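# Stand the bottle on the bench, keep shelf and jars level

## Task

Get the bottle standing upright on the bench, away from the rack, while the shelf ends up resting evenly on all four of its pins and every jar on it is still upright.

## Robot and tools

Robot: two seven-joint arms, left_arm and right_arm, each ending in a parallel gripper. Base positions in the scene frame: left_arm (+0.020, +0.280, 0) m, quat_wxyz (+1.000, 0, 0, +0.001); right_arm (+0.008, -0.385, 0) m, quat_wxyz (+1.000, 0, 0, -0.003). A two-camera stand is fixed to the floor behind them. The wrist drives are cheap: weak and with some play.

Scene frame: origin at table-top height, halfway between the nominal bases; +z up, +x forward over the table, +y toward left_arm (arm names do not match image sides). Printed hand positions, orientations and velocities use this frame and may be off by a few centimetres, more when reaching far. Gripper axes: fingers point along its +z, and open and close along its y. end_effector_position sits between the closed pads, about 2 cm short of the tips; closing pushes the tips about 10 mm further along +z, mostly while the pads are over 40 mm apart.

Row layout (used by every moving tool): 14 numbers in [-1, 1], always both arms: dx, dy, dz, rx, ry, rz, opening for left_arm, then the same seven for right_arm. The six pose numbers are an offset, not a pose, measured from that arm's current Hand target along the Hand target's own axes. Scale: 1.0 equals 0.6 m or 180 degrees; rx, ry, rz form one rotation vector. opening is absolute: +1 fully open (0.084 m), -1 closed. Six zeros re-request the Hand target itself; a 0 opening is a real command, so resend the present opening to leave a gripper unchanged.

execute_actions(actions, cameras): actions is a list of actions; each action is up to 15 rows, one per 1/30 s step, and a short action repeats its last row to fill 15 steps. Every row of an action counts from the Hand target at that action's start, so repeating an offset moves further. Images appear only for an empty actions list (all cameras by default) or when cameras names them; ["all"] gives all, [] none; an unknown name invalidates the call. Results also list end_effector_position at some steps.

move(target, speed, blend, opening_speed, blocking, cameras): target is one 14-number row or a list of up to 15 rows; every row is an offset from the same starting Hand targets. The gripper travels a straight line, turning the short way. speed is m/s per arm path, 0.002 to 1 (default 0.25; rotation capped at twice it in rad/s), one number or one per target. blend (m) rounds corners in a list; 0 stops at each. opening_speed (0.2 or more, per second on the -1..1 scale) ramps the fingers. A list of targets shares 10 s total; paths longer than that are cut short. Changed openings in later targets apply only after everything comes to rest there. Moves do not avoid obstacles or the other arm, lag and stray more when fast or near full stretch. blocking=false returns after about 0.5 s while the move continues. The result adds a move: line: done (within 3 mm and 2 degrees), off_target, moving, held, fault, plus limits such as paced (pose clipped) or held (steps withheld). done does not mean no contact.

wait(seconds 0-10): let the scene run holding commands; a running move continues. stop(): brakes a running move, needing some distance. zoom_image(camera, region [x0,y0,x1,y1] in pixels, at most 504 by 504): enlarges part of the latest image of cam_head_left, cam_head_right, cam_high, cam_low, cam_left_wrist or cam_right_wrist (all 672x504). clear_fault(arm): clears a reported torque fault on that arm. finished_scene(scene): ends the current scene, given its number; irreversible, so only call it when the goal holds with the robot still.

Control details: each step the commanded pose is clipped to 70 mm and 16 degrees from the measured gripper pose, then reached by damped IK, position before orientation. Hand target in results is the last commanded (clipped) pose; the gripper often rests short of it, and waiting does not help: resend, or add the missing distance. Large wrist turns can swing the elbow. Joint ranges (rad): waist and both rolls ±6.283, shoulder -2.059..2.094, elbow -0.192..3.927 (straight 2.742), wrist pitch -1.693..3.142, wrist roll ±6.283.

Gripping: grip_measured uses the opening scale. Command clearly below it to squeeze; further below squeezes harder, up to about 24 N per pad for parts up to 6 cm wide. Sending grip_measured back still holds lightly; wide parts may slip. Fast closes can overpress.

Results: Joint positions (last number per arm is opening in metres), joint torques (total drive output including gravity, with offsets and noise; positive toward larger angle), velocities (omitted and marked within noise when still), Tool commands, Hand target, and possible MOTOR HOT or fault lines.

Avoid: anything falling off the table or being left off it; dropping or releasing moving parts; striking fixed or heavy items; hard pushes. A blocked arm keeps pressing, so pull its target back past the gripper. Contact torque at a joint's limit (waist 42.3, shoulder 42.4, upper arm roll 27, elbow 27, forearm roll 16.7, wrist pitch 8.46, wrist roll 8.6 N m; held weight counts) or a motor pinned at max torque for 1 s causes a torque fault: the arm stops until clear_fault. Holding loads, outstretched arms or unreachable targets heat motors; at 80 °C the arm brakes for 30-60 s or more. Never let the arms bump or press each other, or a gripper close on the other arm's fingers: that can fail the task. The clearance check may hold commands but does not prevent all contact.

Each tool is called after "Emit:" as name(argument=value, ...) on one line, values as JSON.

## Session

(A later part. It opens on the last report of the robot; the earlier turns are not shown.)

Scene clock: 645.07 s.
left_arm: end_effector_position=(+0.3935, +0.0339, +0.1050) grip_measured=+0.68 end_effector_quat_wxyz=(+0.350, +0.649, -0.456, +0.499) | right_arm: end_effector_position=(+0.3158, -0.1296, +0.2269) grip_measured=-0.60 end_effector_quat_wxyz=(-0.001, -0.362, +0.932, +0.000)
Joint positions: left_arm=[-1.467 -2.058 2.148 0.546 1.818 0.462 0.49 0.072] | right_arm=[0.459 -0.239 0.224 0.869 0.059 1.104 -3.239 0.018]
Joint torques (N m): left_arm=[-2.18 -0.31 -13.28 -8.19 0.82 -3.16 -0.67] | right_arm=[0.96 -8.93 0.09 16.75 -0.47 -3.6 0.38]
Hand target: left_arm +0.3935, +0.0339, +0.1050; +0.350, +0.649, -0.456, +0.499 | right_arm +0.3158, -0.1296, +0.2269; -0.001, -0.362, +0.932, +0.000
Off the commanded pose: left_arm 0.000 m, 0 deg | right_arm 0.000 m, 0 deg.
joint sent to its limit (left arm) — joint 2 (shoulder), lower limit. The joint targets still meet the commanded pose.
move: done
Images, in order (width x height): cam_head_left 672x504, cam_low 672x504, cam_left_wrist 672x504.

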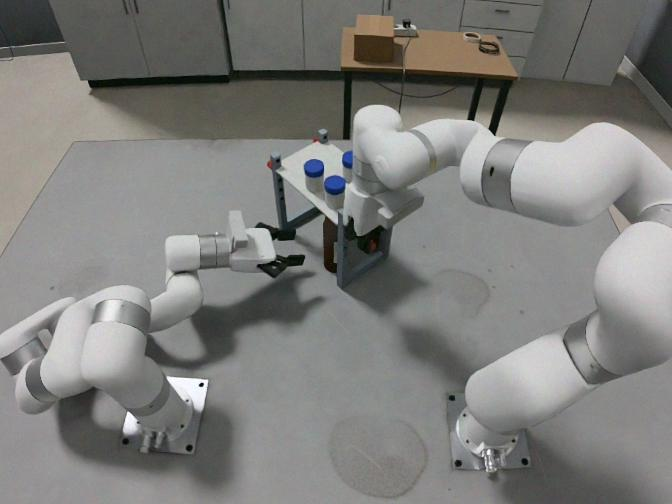

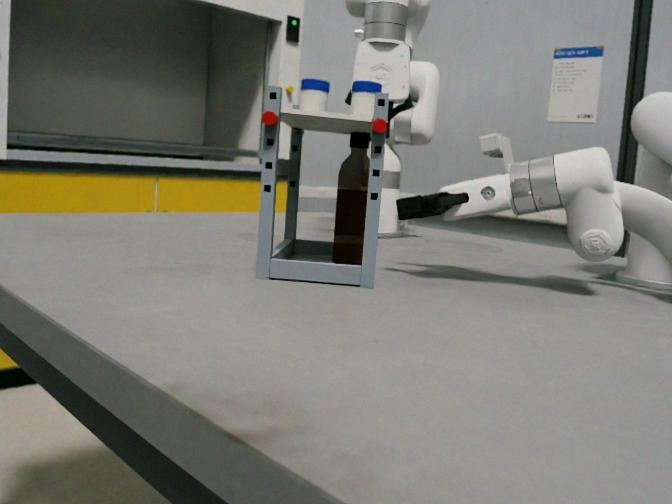

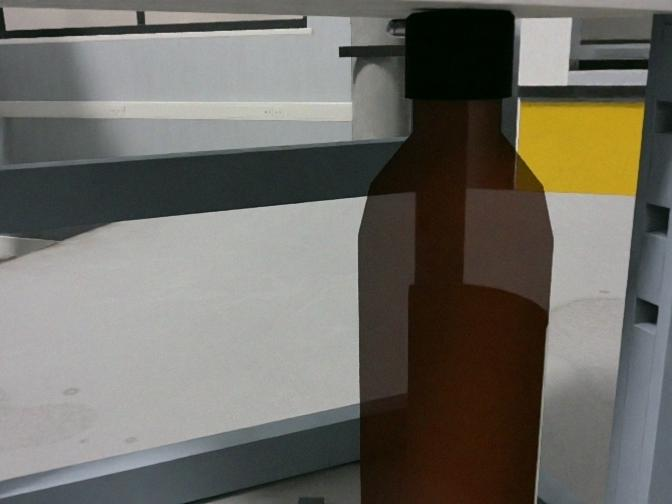

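Emit:
move(target=[[0,0.0055,0,0,0,0,0.68,0,0,0,0,0,0,-0.95],[0.0450,0.0055,0.1675,0,0,0,0.68,0,0,0,0,0,0,-0.95]], speed=[0.1,0.1], blend=[0.001,0], cameras=["cam_left_wrist","cam_low","cam_head_left"])

Emit:
zoom_image(camera="cam_low", region=[330, 70, 630, 300])

Emit:
zoom_image(camera="cam_head_left", region=[250, 170, 430, 310])

Scene clock: 675.70 s.
left_arm: end_effector_position=(+0.4258, -0.0651, +0.1053) grip_measured=+0.68 end_effector_quat_wxyz=(+0.350, +0.649, -0.456, +0.499) | right_arm: end_effector_position=(+0.3158, -0.1296, +0.2269) grip_measured=-0.60 end_effector_quat_wxyz=(-0.001, -0.362, +0.932, +0.000)
Joint positions: left_arm=[-1.994 -2.058 1.947 0.823 2.216 0.341 -0.044 0.072] | right_arm=[0.459 -0.239 0.224 0.869 0.059 1.104 -3.239 0.018]
Joint torques (N m): left_arm=[-1.79 -1.24 -16.49 -6.84 0.84 -3.25 -0.51] | right_arm=[1.3 -8.48 -0.03 16.62 -0.51 -3.57 0.41]
Hand target: left_arm +0.4258, -0.0651, +0.1052; +0.350, +0.649, -0.456, +0.499 | right_arm +0.3158, -0.1296, +0.2269; -0.001, -0.362, +0.932, +0.000
Off the commanded pose: left_arm 0.000 m, 0 deg | right_arm 0.000 m, 0 deg.
joint sent to its limit (left arm) — joint 2 (shoulder), lower limit. The joint targets still meet the commanded pose.
move: done
Images, in order (width x height): cam_head_left 672x504, cam_low 672x504, cam_left_wrist 672x504.

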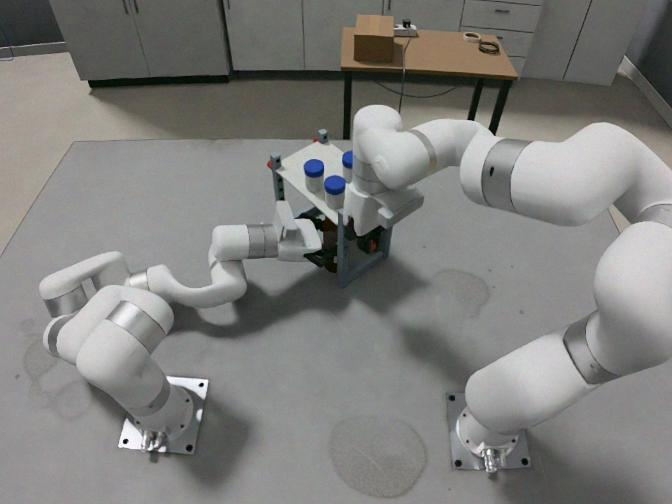

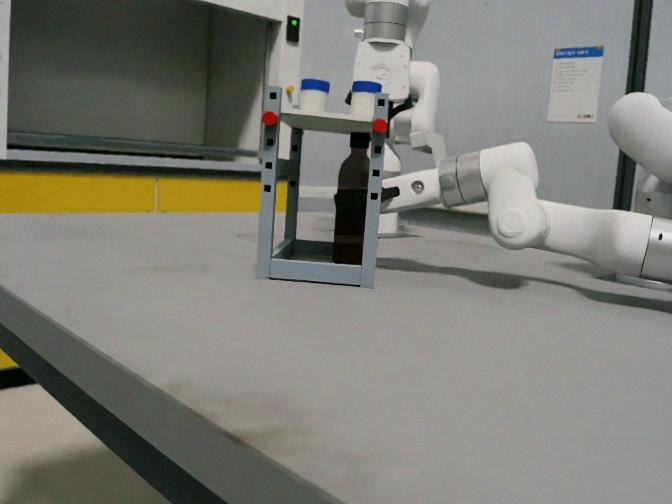

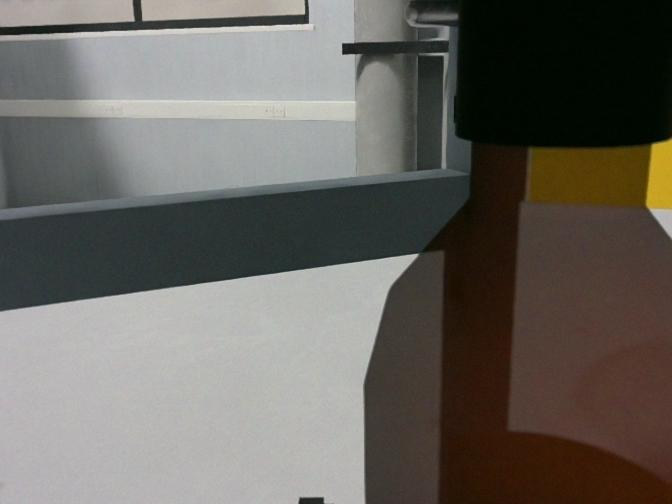

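Scaled by 1.680 from the camera's 672x504 image, which has a finer 960x720 frame.

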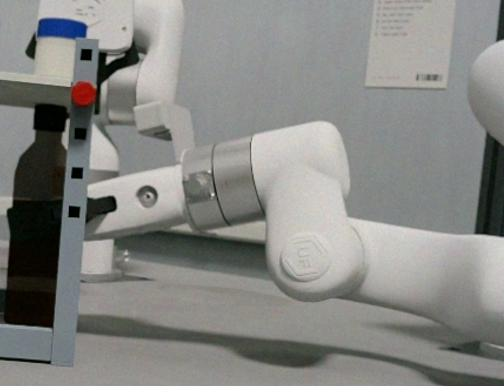

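Scaled by 2.800 from the camera's 672x504 image, which has a finer 960x720 frame.

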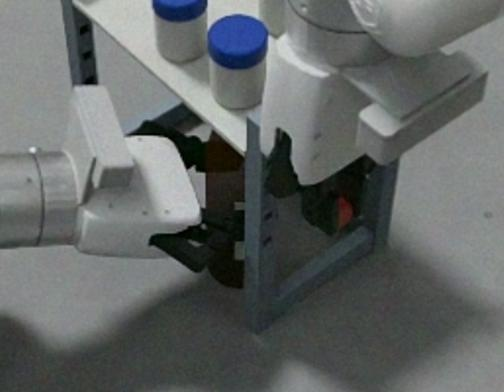

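Emit:
move(target=[[0,0,0,0,0,0,-0.2,0,0,0,0,0,0,-0.95],[0.00805,0,-0.00216,0,0,0,-0.2,0,0,0,0,0,0,-0.95]], speed=[0.05,0.02], opening_speed=0.6, cameras=["cam_left_wrist","cam_low","cam_high"])

Emit:
zoom_image(camera="cam_low", region=[260, 70, 440, 290])

Emit:
zoom_image(camera="cam_low", region=[360, 95, 420, 165])

Scene clock: 694.53 s.
left_arm: end_effector_position=(+0.4258, -0.0651, +0.1102) grip_measured=+0.38 end_effector_quat_wxyz=(+0.350, +0.649, -0.456, +0.499) | right_arm: end_effector_position=(+0.3158, -0.1296, +0.2269) grip_measured=-0.60 end_effector_quat_wxyz=(-0.001, -0.362, +0.932, +0.000)
Joint positions: left_arm=[-1.995 -2.055 1.935 0.816 2.211 0.35 -0.05 0.06] | right_arm=[0.459 -0.239 0.224 0.869 0.059 1.104 -3.239 0.018]
Joint torques (N m): left_arm=[-1.96 11.41 -20.08 -10.42 -0.5 -2.2 -0.63] | right_arm=[0.66 -8.9 -0.2 16.6 -0.43 -3.58 0.42]
Hand target: left_arm +0.4258, -0.0651, +0.1102; +0.350, +0.649, -0.456, +0.499 | right_arm +0.3158, -0.1296, +0.2269; -0.001, -0.362, +0.932, +0.000
Off the commanded pose: left_arm 0.000 m, 0 deg | right_arm 0.000 m, 0 deg.
move: done
Images, in order (width x height): cam_high 672x504, cam_low 672x504, cam_left_wrist 672x504.

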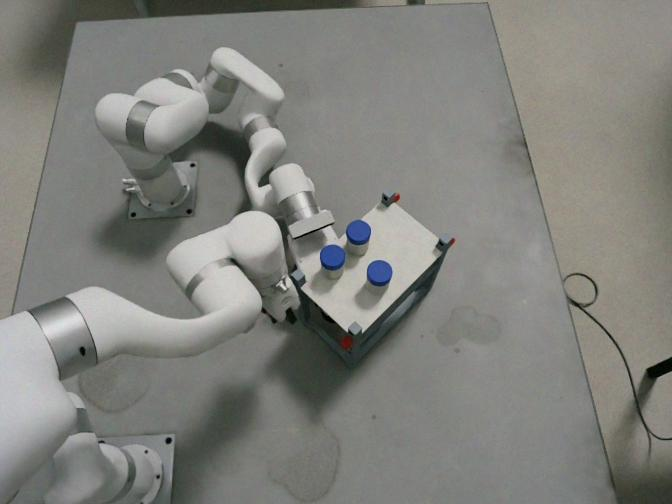

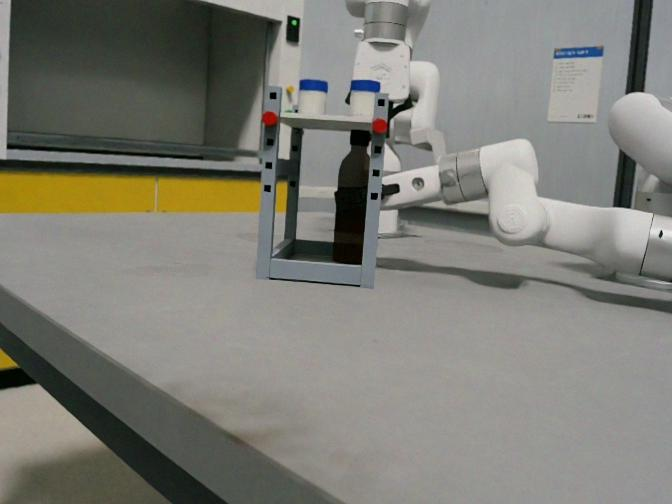

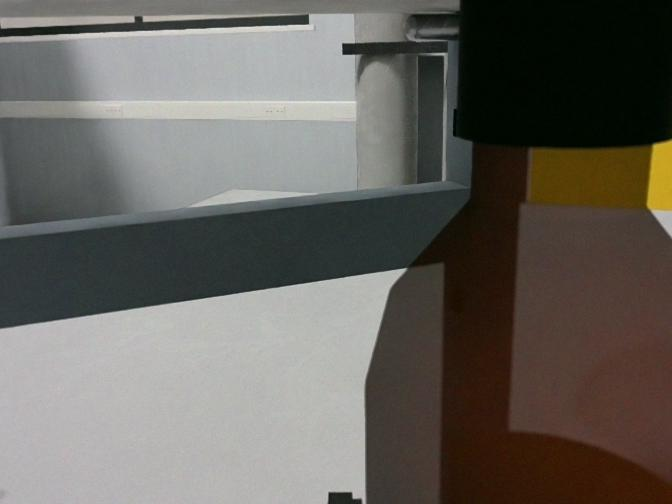

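Scaled by 2.291 from the camera's 672x504 image, which has a finer 960x720 frame.

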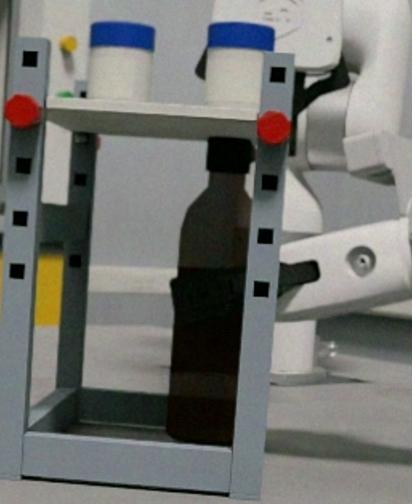

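Scaled by 7.200 from the camera's 672x504 image, which has a finer 960x720 frame.

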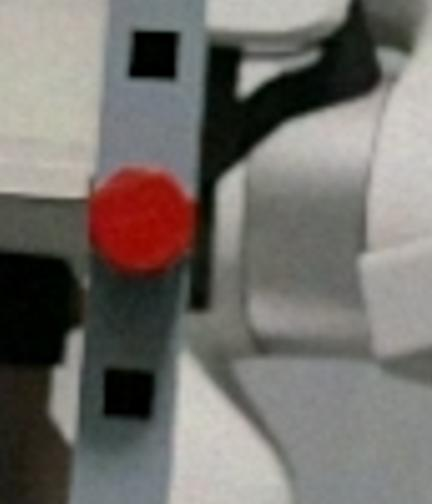

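Emit:
move(target=[0,0,0,0,0,0,-0.2,-0.0333,0,0,0,0,0,-0.95], speed=0.05, cameras=["cam_low","cam_head_left","cam_head_right","cam_high","cam_left_wrist"])

Emit:
zoom_image(camera="cam_low", region=[260, 70, 440, 290])

Emit:
zoom_image(camera="cam_head_left", region=[310, 170, 400, 270])

Emit:
zoom_image(camera="cam_high", region=[250, 240, 370, 380])

Scene clock: 716.53 s.
left_arm: end_effector_position=(+0.4258, -0.0651, +0.1103) grip_measured=+0.38 end_effector_quat_wxyz=(+0.350, +0.649, -0.456, +0.499) | right_arm: end_effector_position=(+0.3306, -0.1161, +0.2269) grip_measured=-0.60 end_effector_quat_wxyz=(-0.001, -0.362, +0.932, +0.000)
Joint positions: left_arm=[-1.995 -2.055 1.935 0.816 2.211 0.35 -0.05 0.06] | right_arm=[0.458 -0.17 0.232 0.935 0.044 1.102 -3.223 0.018]
Joint torques (N m): left_arm=[-1.69 11.31 -19.85 -10.37 -0.35 -2.54 -0.4] | right_arm=[-1.81 -9.62 0 20.52 -1.22 -2.32 0.51]
Hand target: left_arm +0.4258, -0.0651, +0.1102; +0.350, +0.649, -0.456, +0.499 | right_arm +0.3306, -0.1161, +0.2269; -0.001, -0.362, +0.932, +0.000
Off the commanded pose: left_arm 0.000 m, 0 deg | right_arm 0.000 m, 0 deg.
move: done
Images, in order (width x height): cam_head_left 672x504, cam_head_right 672x504, cam_high 672x504, cam_low 672x504, cam_left_wrist 672x504.

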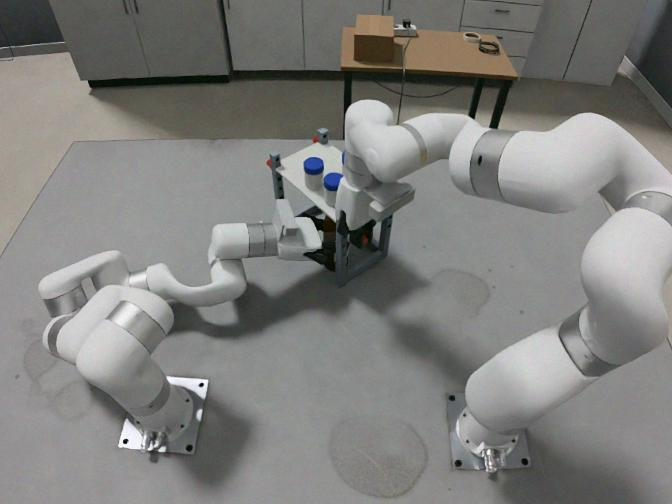

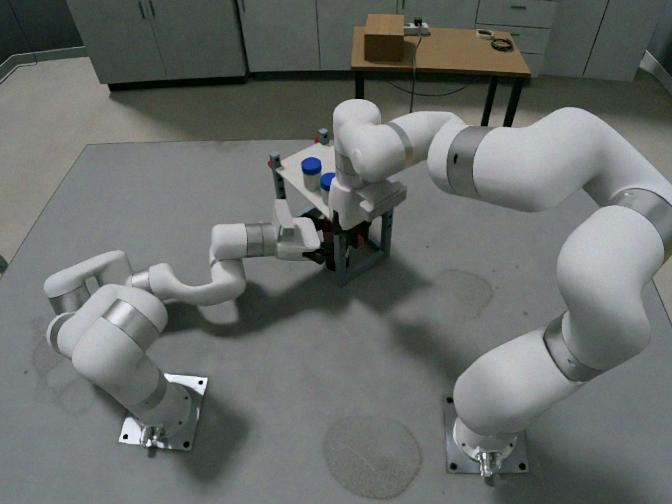

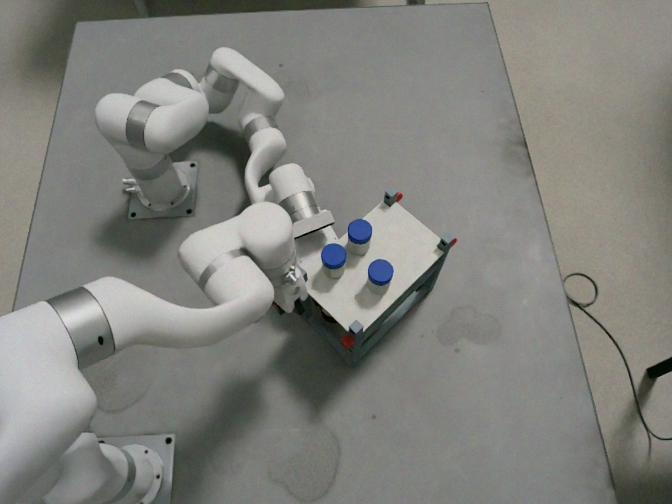

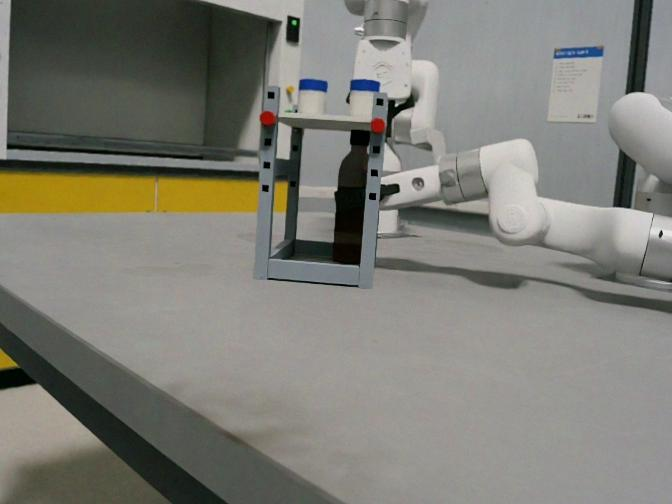

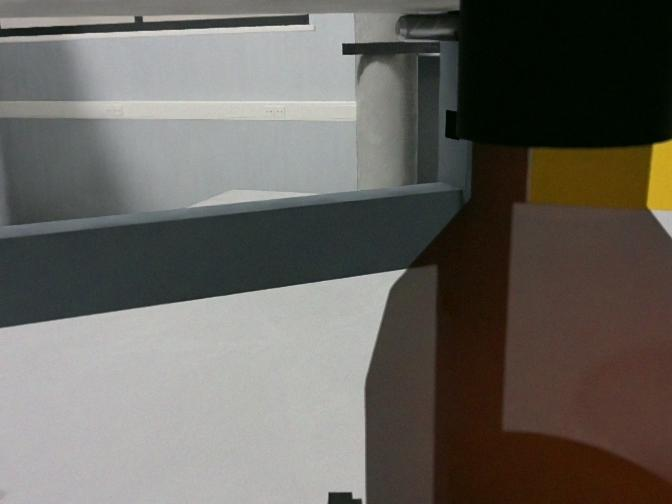

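Scaled by 2.291 from the camera's 672x504 image, which has a finer 960x720 frame.

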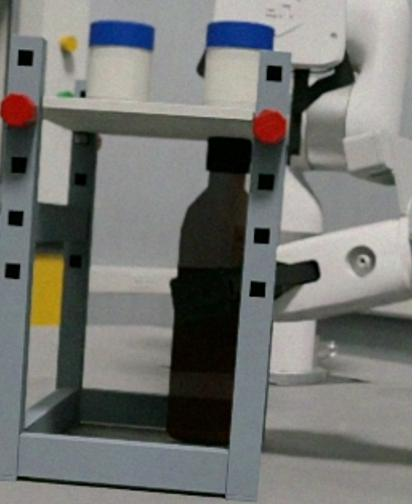

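Scaled by 5.040 from the camera's 672x504 image, which has a finer 960x720 frame.

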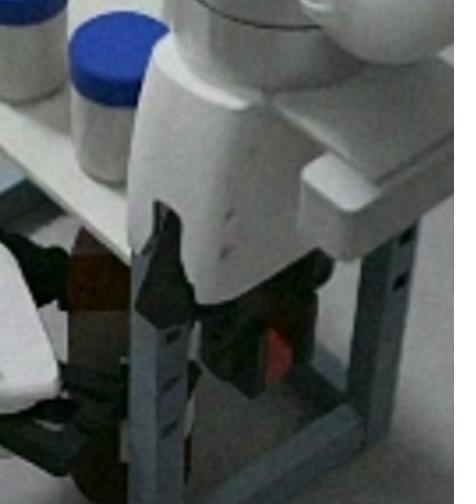

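Scaled by 3.600 from the camera's 672x504 image, which has a finer 960x720 frame.

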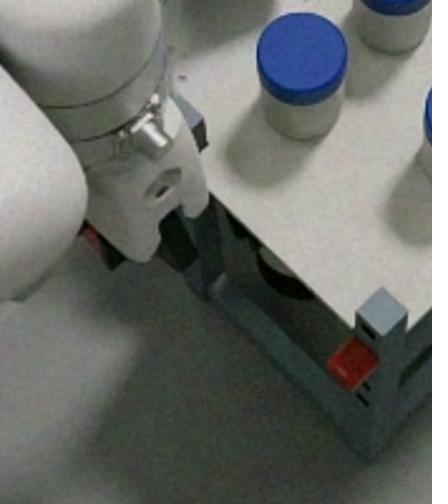

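Emit:
wait(seconds=0.1, cameras=["cam_right_wrist","cam_head_right"])

Emit:
zoom_image(camera="cam_right_wrist", region=[360, 404, 560, 504])

Emit:
zoom_image(camera="cam_head_right", region=[300, 170, 420, 290])

Scene clock: 774.07 s.
left_arm: end_effector_position=(+0.4258, -0.0651, +0.1102) grip_measured=+0.38 end_effector_quat_wxyz=(+0.350, +0.649, -0.456, +0.499) | right_arm: end_effector_position=(+0.3306, -0.1161, +0.2269) grip_measured=-0.60 end_effector_quat_wxyz=(-0.001, -0.362, +0.932, +0.000)
Joint positions: left_arm=[-1.995 -2.055 1.935 0.816 2.211 0.35 -0.05 0.06] | right_arm=[0.458 -0.17 0.232 0.935 0.044 1.102 -3.223 0.018]
Joint torques (N m): left_arm=[-1.89 10.93 -18.97 -10.44 -0.19 -2.61 -0.43] | right_arm=[-1.31 -9.87 -0.67 19.39 -1.01 -2.08 0.49]
Hand target: left_arm +0.4258, -0.0651, +0.1102; +0.350, +0.649, -0.456, +0.499 | right_arm +0.3306, -0.1161, +0.2269; -0.001, -0.362, +0.932, +0.000
Tool commands: left_gripper/opening=-0.2 right_gripper/opening=-0.95
Off the commanded pose: left_arm 0.000 m, 0 deg | right_arm 0.000 m, 0 deg.
wait: 0.10 s; at rest from the start
Images, in order (width x height): cam_head_right 672x504, cam_right_wrist 672x504.

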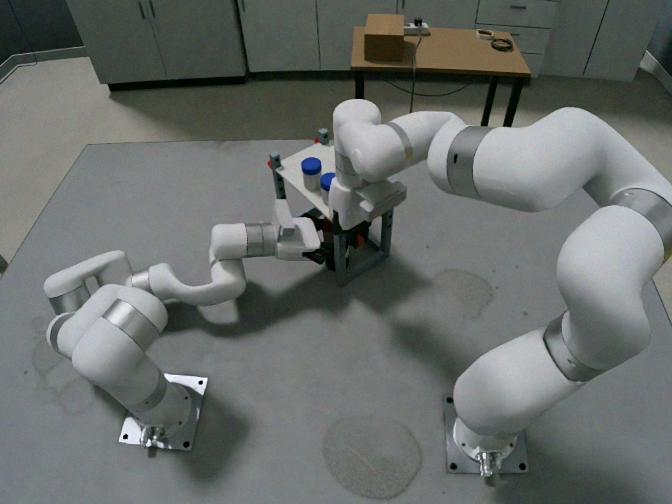

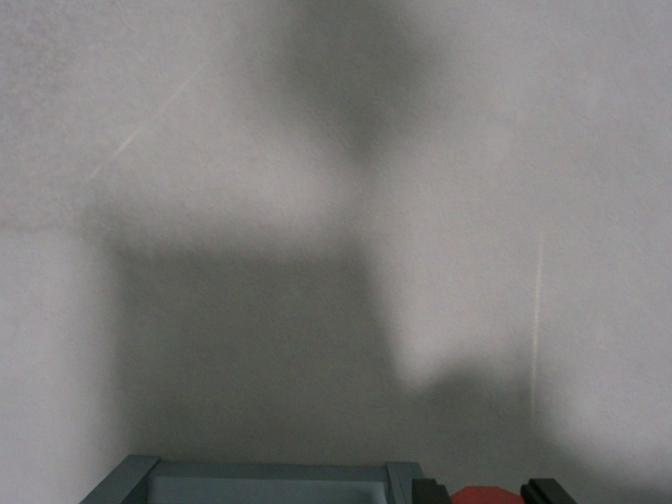

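Scaled by 2.520 from the camera's 672x504 image, which has a finer 960x720 frame.

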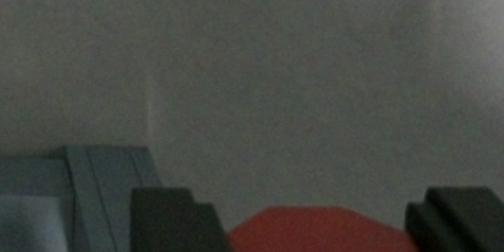

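Scaled by 4.200 from the camera's 672x504 image, which has a finer 960x720 frame.

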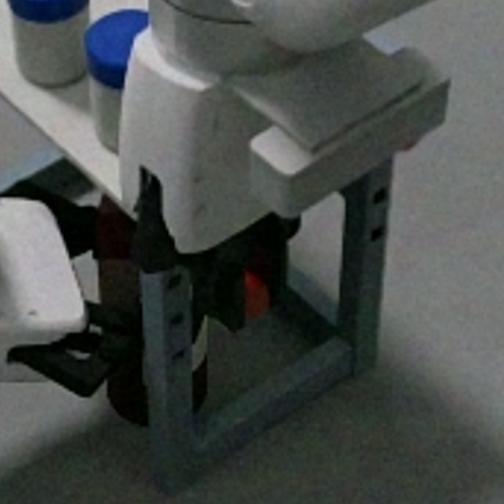

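Emit:
move(target=[[0,0,0,0,0,0,-0.2,0.0367,0,0,0,0,0,-0.95],[0,0,0,0,0,0,-0.2,0.0367,0,-0.1552,0,0,0.0072,-0.95],[0,0,0,0,0,0,-0.2,-0.0582,0.0034,-0.1552,0,0,0.0072,-0.95]], speed=0.15, blend=[0.003,0.02,0], cameras=["cam_right_wrist","cam_low","cam_head_left"])

Emit:
zoom_image(camera="cam_right_wrist", region=[360, 355, 480, 504])

Emit:
zoom_image(camera="cam_right_wrist", region=[0, 354, 200, 504])

Emit:
zoom_image(camera="cam_head_left", region=[310, 170, 410, 290])

Scene clock: 877.20 s.
left_arm: end_effector_position=(+0.4258, -0.0651, +0.1102) grip_measured=+0.38 end_effector_quat_wxyz=(+0.350, +0.649, -0.456, +0.499) | right_arm: end_effector_position=(+0.3550, -0.0910, +0.3199) grip_measured=-0.60 end_effector_quat_wxyz=(-0.001, -0.352, +0.936, +0.000)
Joint positions: left_arm=[-1.995 -2.055 1.935 0.816 2.211 0.35 -0.05 0.06] | right_arm=[0.456 -0.086 0.242 1.288 0.021 1.373 -3.174 0.018]
Joint torques (N m): left_arm=[-1.69 10.01 -19.01 -10.39 -0.2 -2.71 -0.43] | right_arm=[1.47 -10.79 0.43 18.88 -0.93 -0.95 0.88]
Hand target: left_arm +0.4258, -0.0651, +0.1102; +0.350, +0.649, -0.456, +0.499 | right_arm +0.3550, -0.0910, +0.3199; -0.001, -0.352, +0.936, +0.000
Off the commanded pose: left_arm 0.000 m, 0 deg | right_arm 0.000 m, 0 deg.
move: done
Images, in order (width x height): cam_head_left 672x504, cam_low 672x504, cam_right_wrist 672x504.

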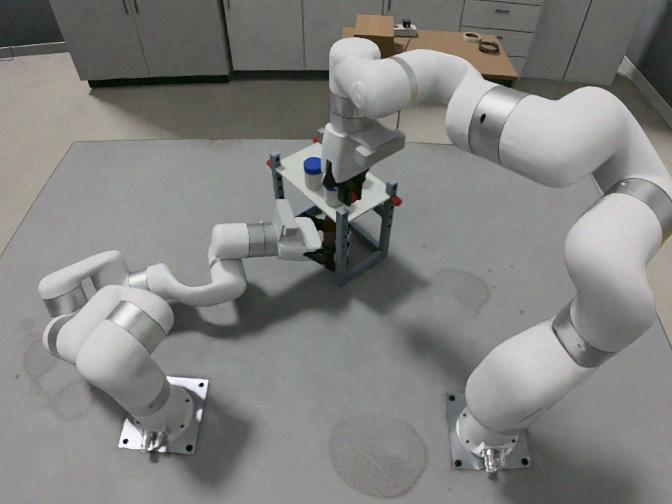

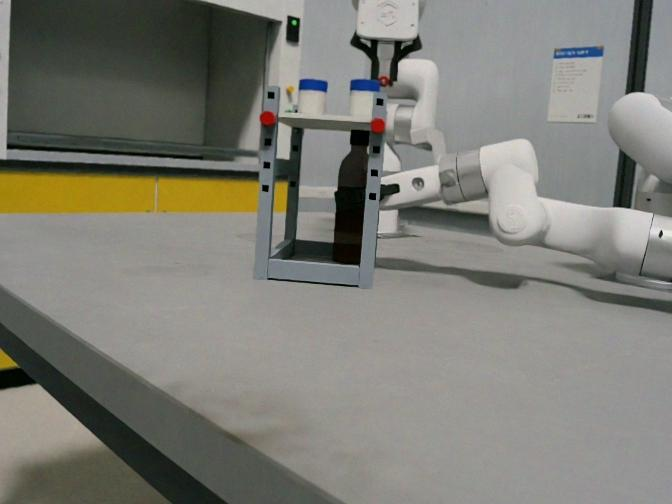

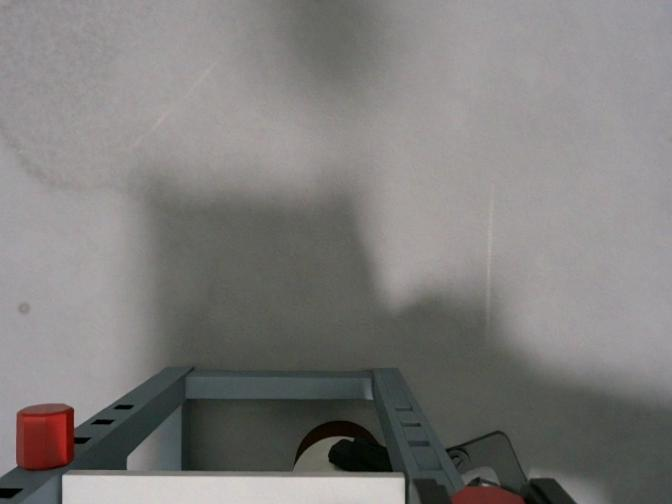

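Scaled by 3.383 from the camera's 672x504 image, which has a finer 960x720 frame.

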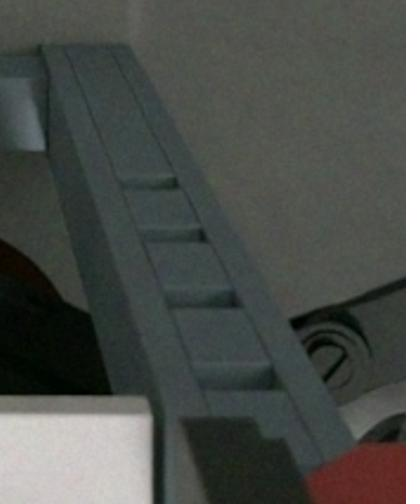

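Scaled by 2.520 from the camera's 672x504 image, which has a finer 960x720 frame.

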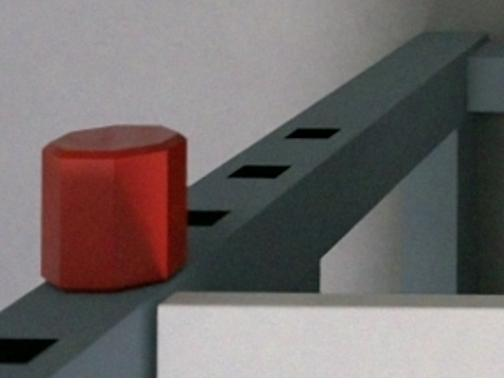

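Scaled by 4.200 from the camera's 672x504 image, which has a finer 960x720 frame.

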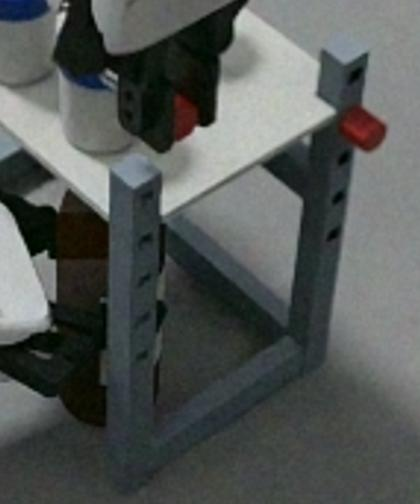

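Emit:
move(target=[[-0.00789,0,0.00211,0,0,0,-0.2,0,0,0,0,0,0,-0.95],[-0.00789,0,0.00211,0,0,0,0.68,0,0,0,0,0,0,-0.95],[-0.0532,0,-0.1670,0,0,0,0.68,0.0825,0,0,0,0,0.0026,-0.95],[0.0083,0.1547,-0.2323,-0.0329,0.0832,0.0043,0.68,0.0825,0,0.1552,0,0,0.0026,-0.95]], speed=[0.03,0.1,0.15,0.2], blend=[0,0,0.02,0], opening_speed=1.0, cameras=["cam_left_wrist","cam_high","cam_low","cam_right_wrist"])

Emit:
zoom_image(camera="cam_left_wrist", region=[290, 170, 540, 350])

Scene clock: 1137.07 s.
left_arm: end_effector_position=(+0.2931, +0.0288, +0.1509) grip_measured=+0.68 end_effector_quat_wxyz=(+0.436, +0.556, -0.436, +0.557) | right_arm: end_effector_position=(+0.3177, -0.1236, +0.2269) grip_measured=-0.60 end_effector_quat_wxyz=(-0.001, -0.348, +0.937, +0.000)
Joint positions: left_arm=[-1.767 -1.527 2.357 0.44 1.974 -0.366 0.3 0.072] | right_arm=[0.457 -0.221 0.235 0.887 0.057 1.104 -3.198 0.018]
Joint torques (N m): left_arm=[-1.67 13.35 -10.53 -5.74 1.83 -2.9 -0.68] | right_arm=[0.49 -8.83 0.1 16.73 -0.61 -3.57 0.32]
Hand target: left_arm +0.2931, +0.0288, +0.1509; +0.436, +0.556, -0.436, +0.557 | right_arm +0.3177, -0.1236, +0.2269; -0.001, -0.348, +0.937, +0.000
Off the commanded pose: left_arm 0.000 m, 0 deg | right_arm 0.000 m, 0 deg.
move: done
Images, in order (width x height): cam_high 672x504, cam_low 672x504, cam_left_wrist 672x504, cam_right_wrist 672x504.

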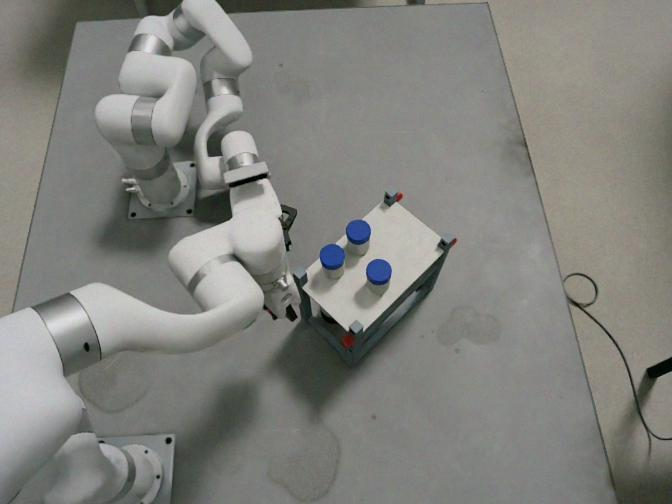

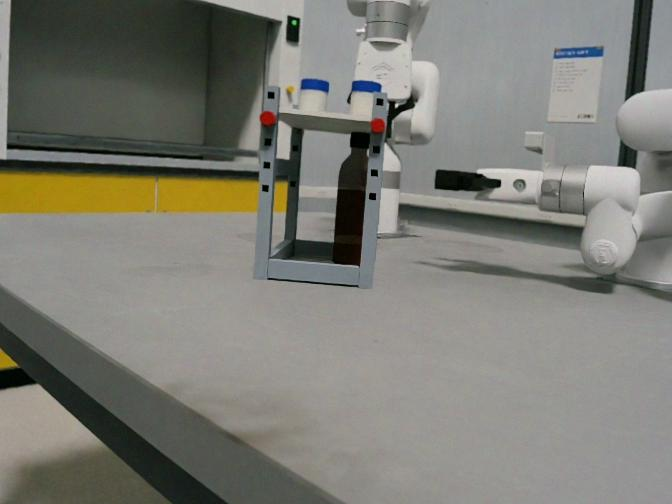

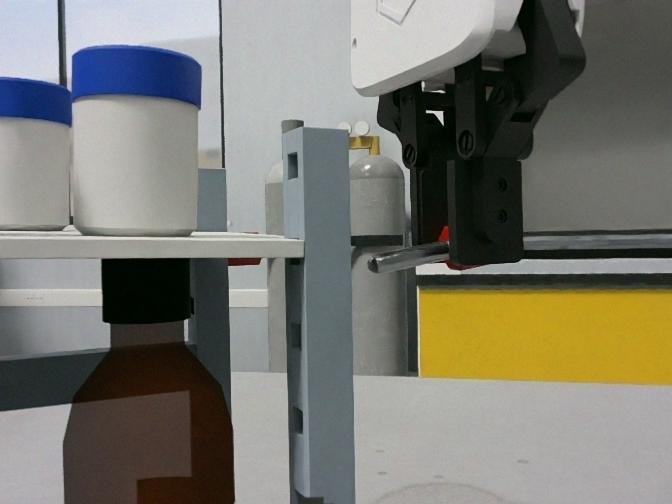

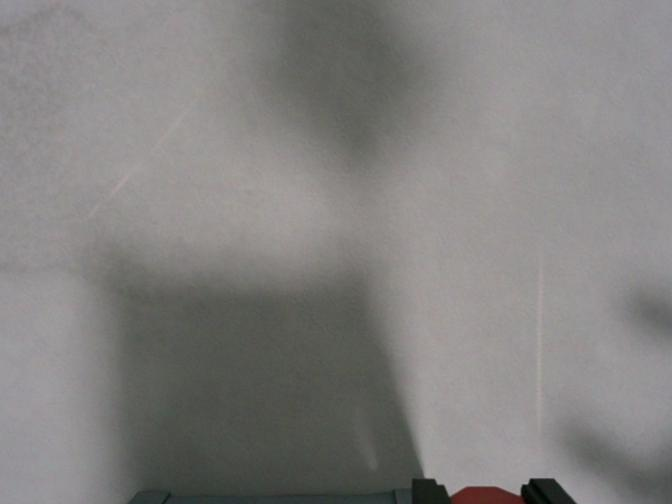

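Scaled by 2.016 from the camera's 672x504 image, which has a finer 960x720 frame.

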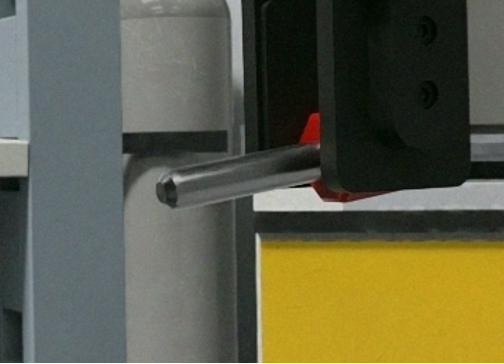

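Emit:
move(target=[0,0,0,0,0,0,0.68,0,0,0.0043,0,-0.04,0,-0.95], speed=0.1, cameras=["cam_left_wrist"])

Emit:
zoom_image(camera="cam_left_wrist", region=[280, 140, 540, 350])

Scene clock: 1176.47 s.
left_arm: end_effector_position=(+0.2931, +0.0288, +0.1509) grip_measured=+0.68 end_effector_quat_wxyz=(+0.436, +0.556, -0.436, +0.557) | right_arm: end_effector_position=(+0.3177, -0.1236, +0.2243) grip_measured=-0.60 end_effector_quat_wxyz=(+0.058, -0.347, +0.936, +0.022)
Joint positions: left_arm=[-1.767 -1.527 2.357 0.44 1.974 -0.366 0.299 0.072] | right_arm=[0.466 -0.316 0.225 0.759 0.091 0.945 -3.223 0.018]
Joint torques (N m): left_arm=[-1.91 13.36 -11.62 -5.9 1.72 -2.77 -0.6] | right_arm=[1.35 -8.85 -1.33 17.02 0.68 -4.14 -0.87]
Hand target: left_arm +0.2931, +0.0288, +0.1509; +0.436, +0.556, -0.436, +0.557 | right_arm +0.3177, -0.1236, +0.2243; +0.058, -0.347, +0.936, +0.022
Off the commanded pose: left_arm 0.000 m, 0 deg | right_arm 0.000 m, 0 deg.
move: done
Images, in order (width x height): cam_left_wrist 672x504.

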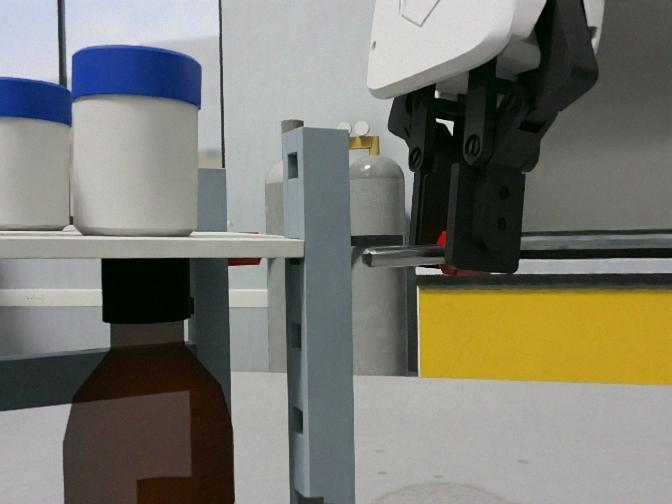

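Scaled by 1.938 from the camera's 672x504 image, which has a finer 960x720 frame.

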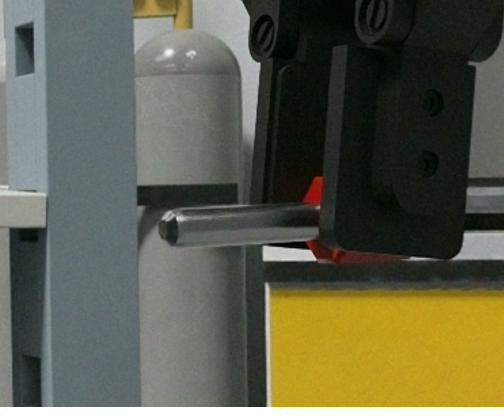

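Emit:
move(target=[0,0,0,0,0,0,0.68,-0.00016,0,-0.0013,0,-0.009,0,-0.95], speed=0.02, cameras=["cam_left_wrist"])

Emit:
zoom_image(camera="cam_left_wrist", region=[280, 140, 540, 350])

Scene clock: 1225.20 s.
left_arm: end_effector_position=(+0.2931, +0.0288, +0.1509) grip_measured=+0.68 end_effector_quat_wxyz=(+0.436, +0.556, -0.436, +0.557) | right_arm: end_effector_position=(+0.3177, -0.1236, +0.2251) grip_measured=-0.60 end_effector_quat_wxyz=(+0.071, -0.347, +0.935, +0.027)
Joint positions: left_arm=[-1.767 -1.527 2.357 0.44 1.974 -0.366 0.299 0.072] | right_arm=[0.469 -0.338 0.222 0.733 0.099 0.913 -3.229 0.018]
Joint torques (N m): left_arm=[-1.98 13.4 -11.44 -5.84 1.74 -2.83 -0.67] | right_arm=[1.25 -8.09 -1.54 16.71 0.7 -4.2 -0.72]
Hand target: left_arm +0.2931, +0.0288, +0.1509; +0.436, +0.556, -0.436, +0.557 | right_arm +0.3177, -0.1236, +0.2251; +0.071, -0.347, +0.935, +0.027
Off the commanded pose: left_arm 0.000 m, 0 deg | right_arm 0.000 m, 0 deg.
move: done
Images, in order (width x height): cam_left_wrist 672x504.

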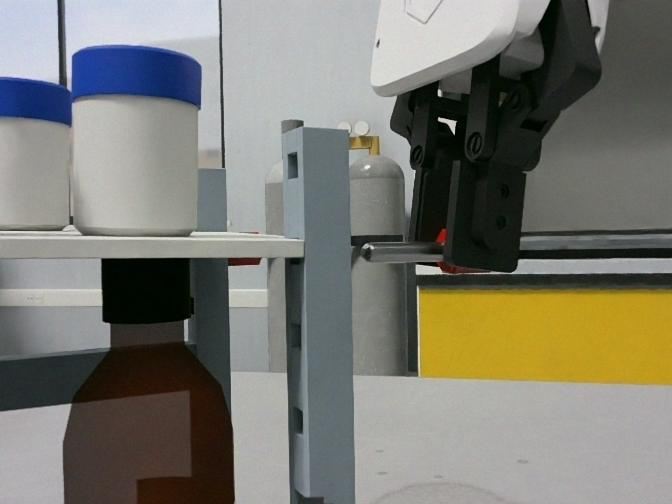

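Scaled by 1.938 from the camera's 672x504 image, which has a finer 960x720 frame.

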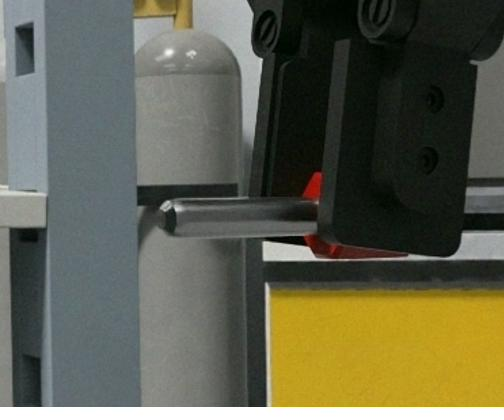

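Emit:
move(target=[0,0,0,0,0,0,0.68,0,0,-0.00033,0,-0.004,0,-0.95], speed=0.02, cameras=["cam_left_wrist", "cam_right_wrist"])

Emit:
zoom_image(camera="cam_left_wrist", region=[280, 140, 460, 290])

Scene clock: 1249.67 s.
left_arm: end_effector_position=(+0.2931, +0.0288, +0.1509) grip_measured=+0.68 end_effector_quat_wxyz=(+0.436, +0.556, -0.436, +0.557) | right_arm: end_effector_position=(+0.3177, -0.1236, +0.2253) grip_measured=-0.60 end_effector_quat_wxyz=(+0.077, -0.347, +0.934, +0.029)
Joint positions: left_arm=[-1.767 -1.527 2.357 0.44 1.974 -0.366 0.299 0.072] | right_arm=[0.47 -0.348 0.221 0.722 0.103 0.899 -3.232 0.018]
Joint torques (N m): left_arm=[-1.98 13.25 -11.56 -5.82 1.79 -2.83 -0.6] | right_arm=[1.29 -8.77 -1.49 17 0.4 -4.29 -0.68]
Hand target: left_arm +0.2931, +0.0288, +0.1509; +0.436, +0.556, -0.436, +0.557 | right_arm +0.3177, -0.1236, +0.2253; +0.077, -0.347, +0.934, +0.029
Off the commanded pose: left_arm 0.000 m, 0 deg | right_arm 0.000 m, 0 deg.
move: done
Images, in order (width x height): cam_left_wrist 672x504, cam_right_wrist 672x504.

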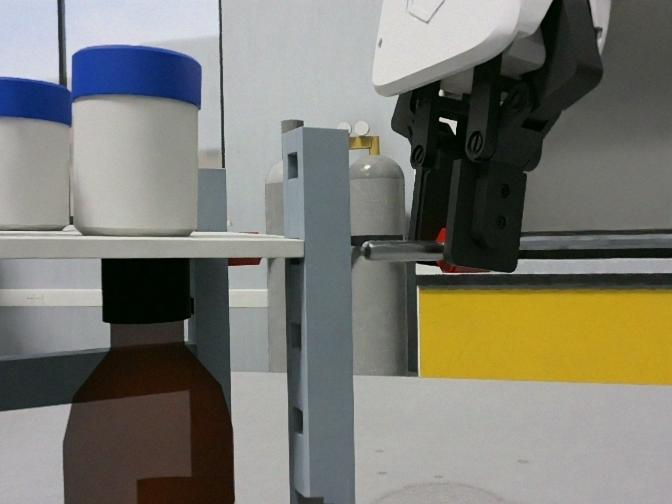

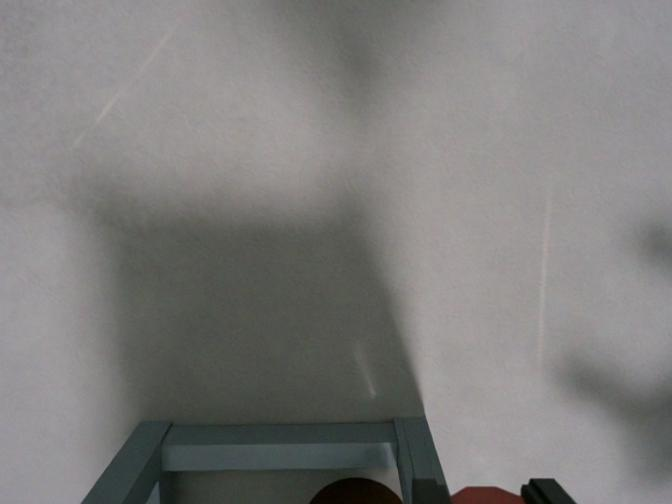

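Scaled by 2.800 from the camera's 672x504 image, which has a finer 960x720 frame.

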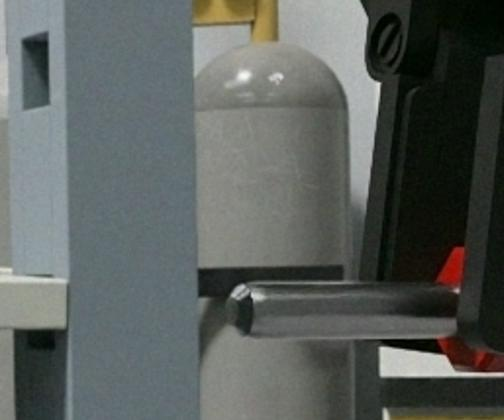

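Emit:
zoom_image(camera="cam_left_wrist", region=[275, 145, 325, 185])

Emit:
zoom_image(camera="cam_left_wrist", region=[275, 315, 325, 355])

Emit:
zoom_image(camera="cam_left_wrist", region=[275, 235, 325, 275])

Scaled by 10.080 from the camera's 672x504 image, which has a finer 960x720 frame.

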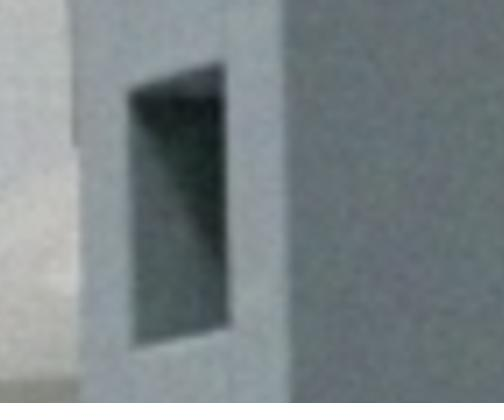

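Scaled by 10.080 from the camera's 672x504 image, which has a finer 960x720 frame.

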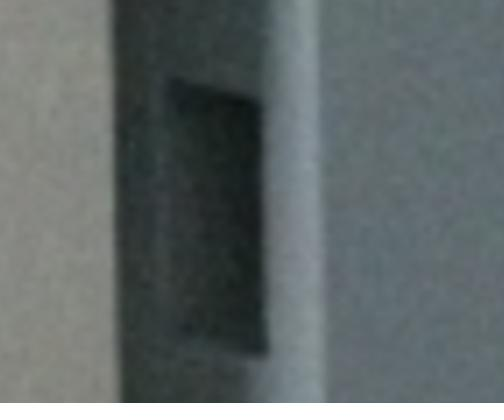

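Scaled by 10.080 from the camera's 672x504 image, which has a finer 960x720 frame.

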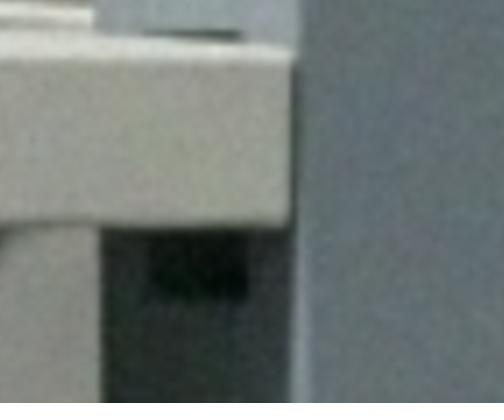

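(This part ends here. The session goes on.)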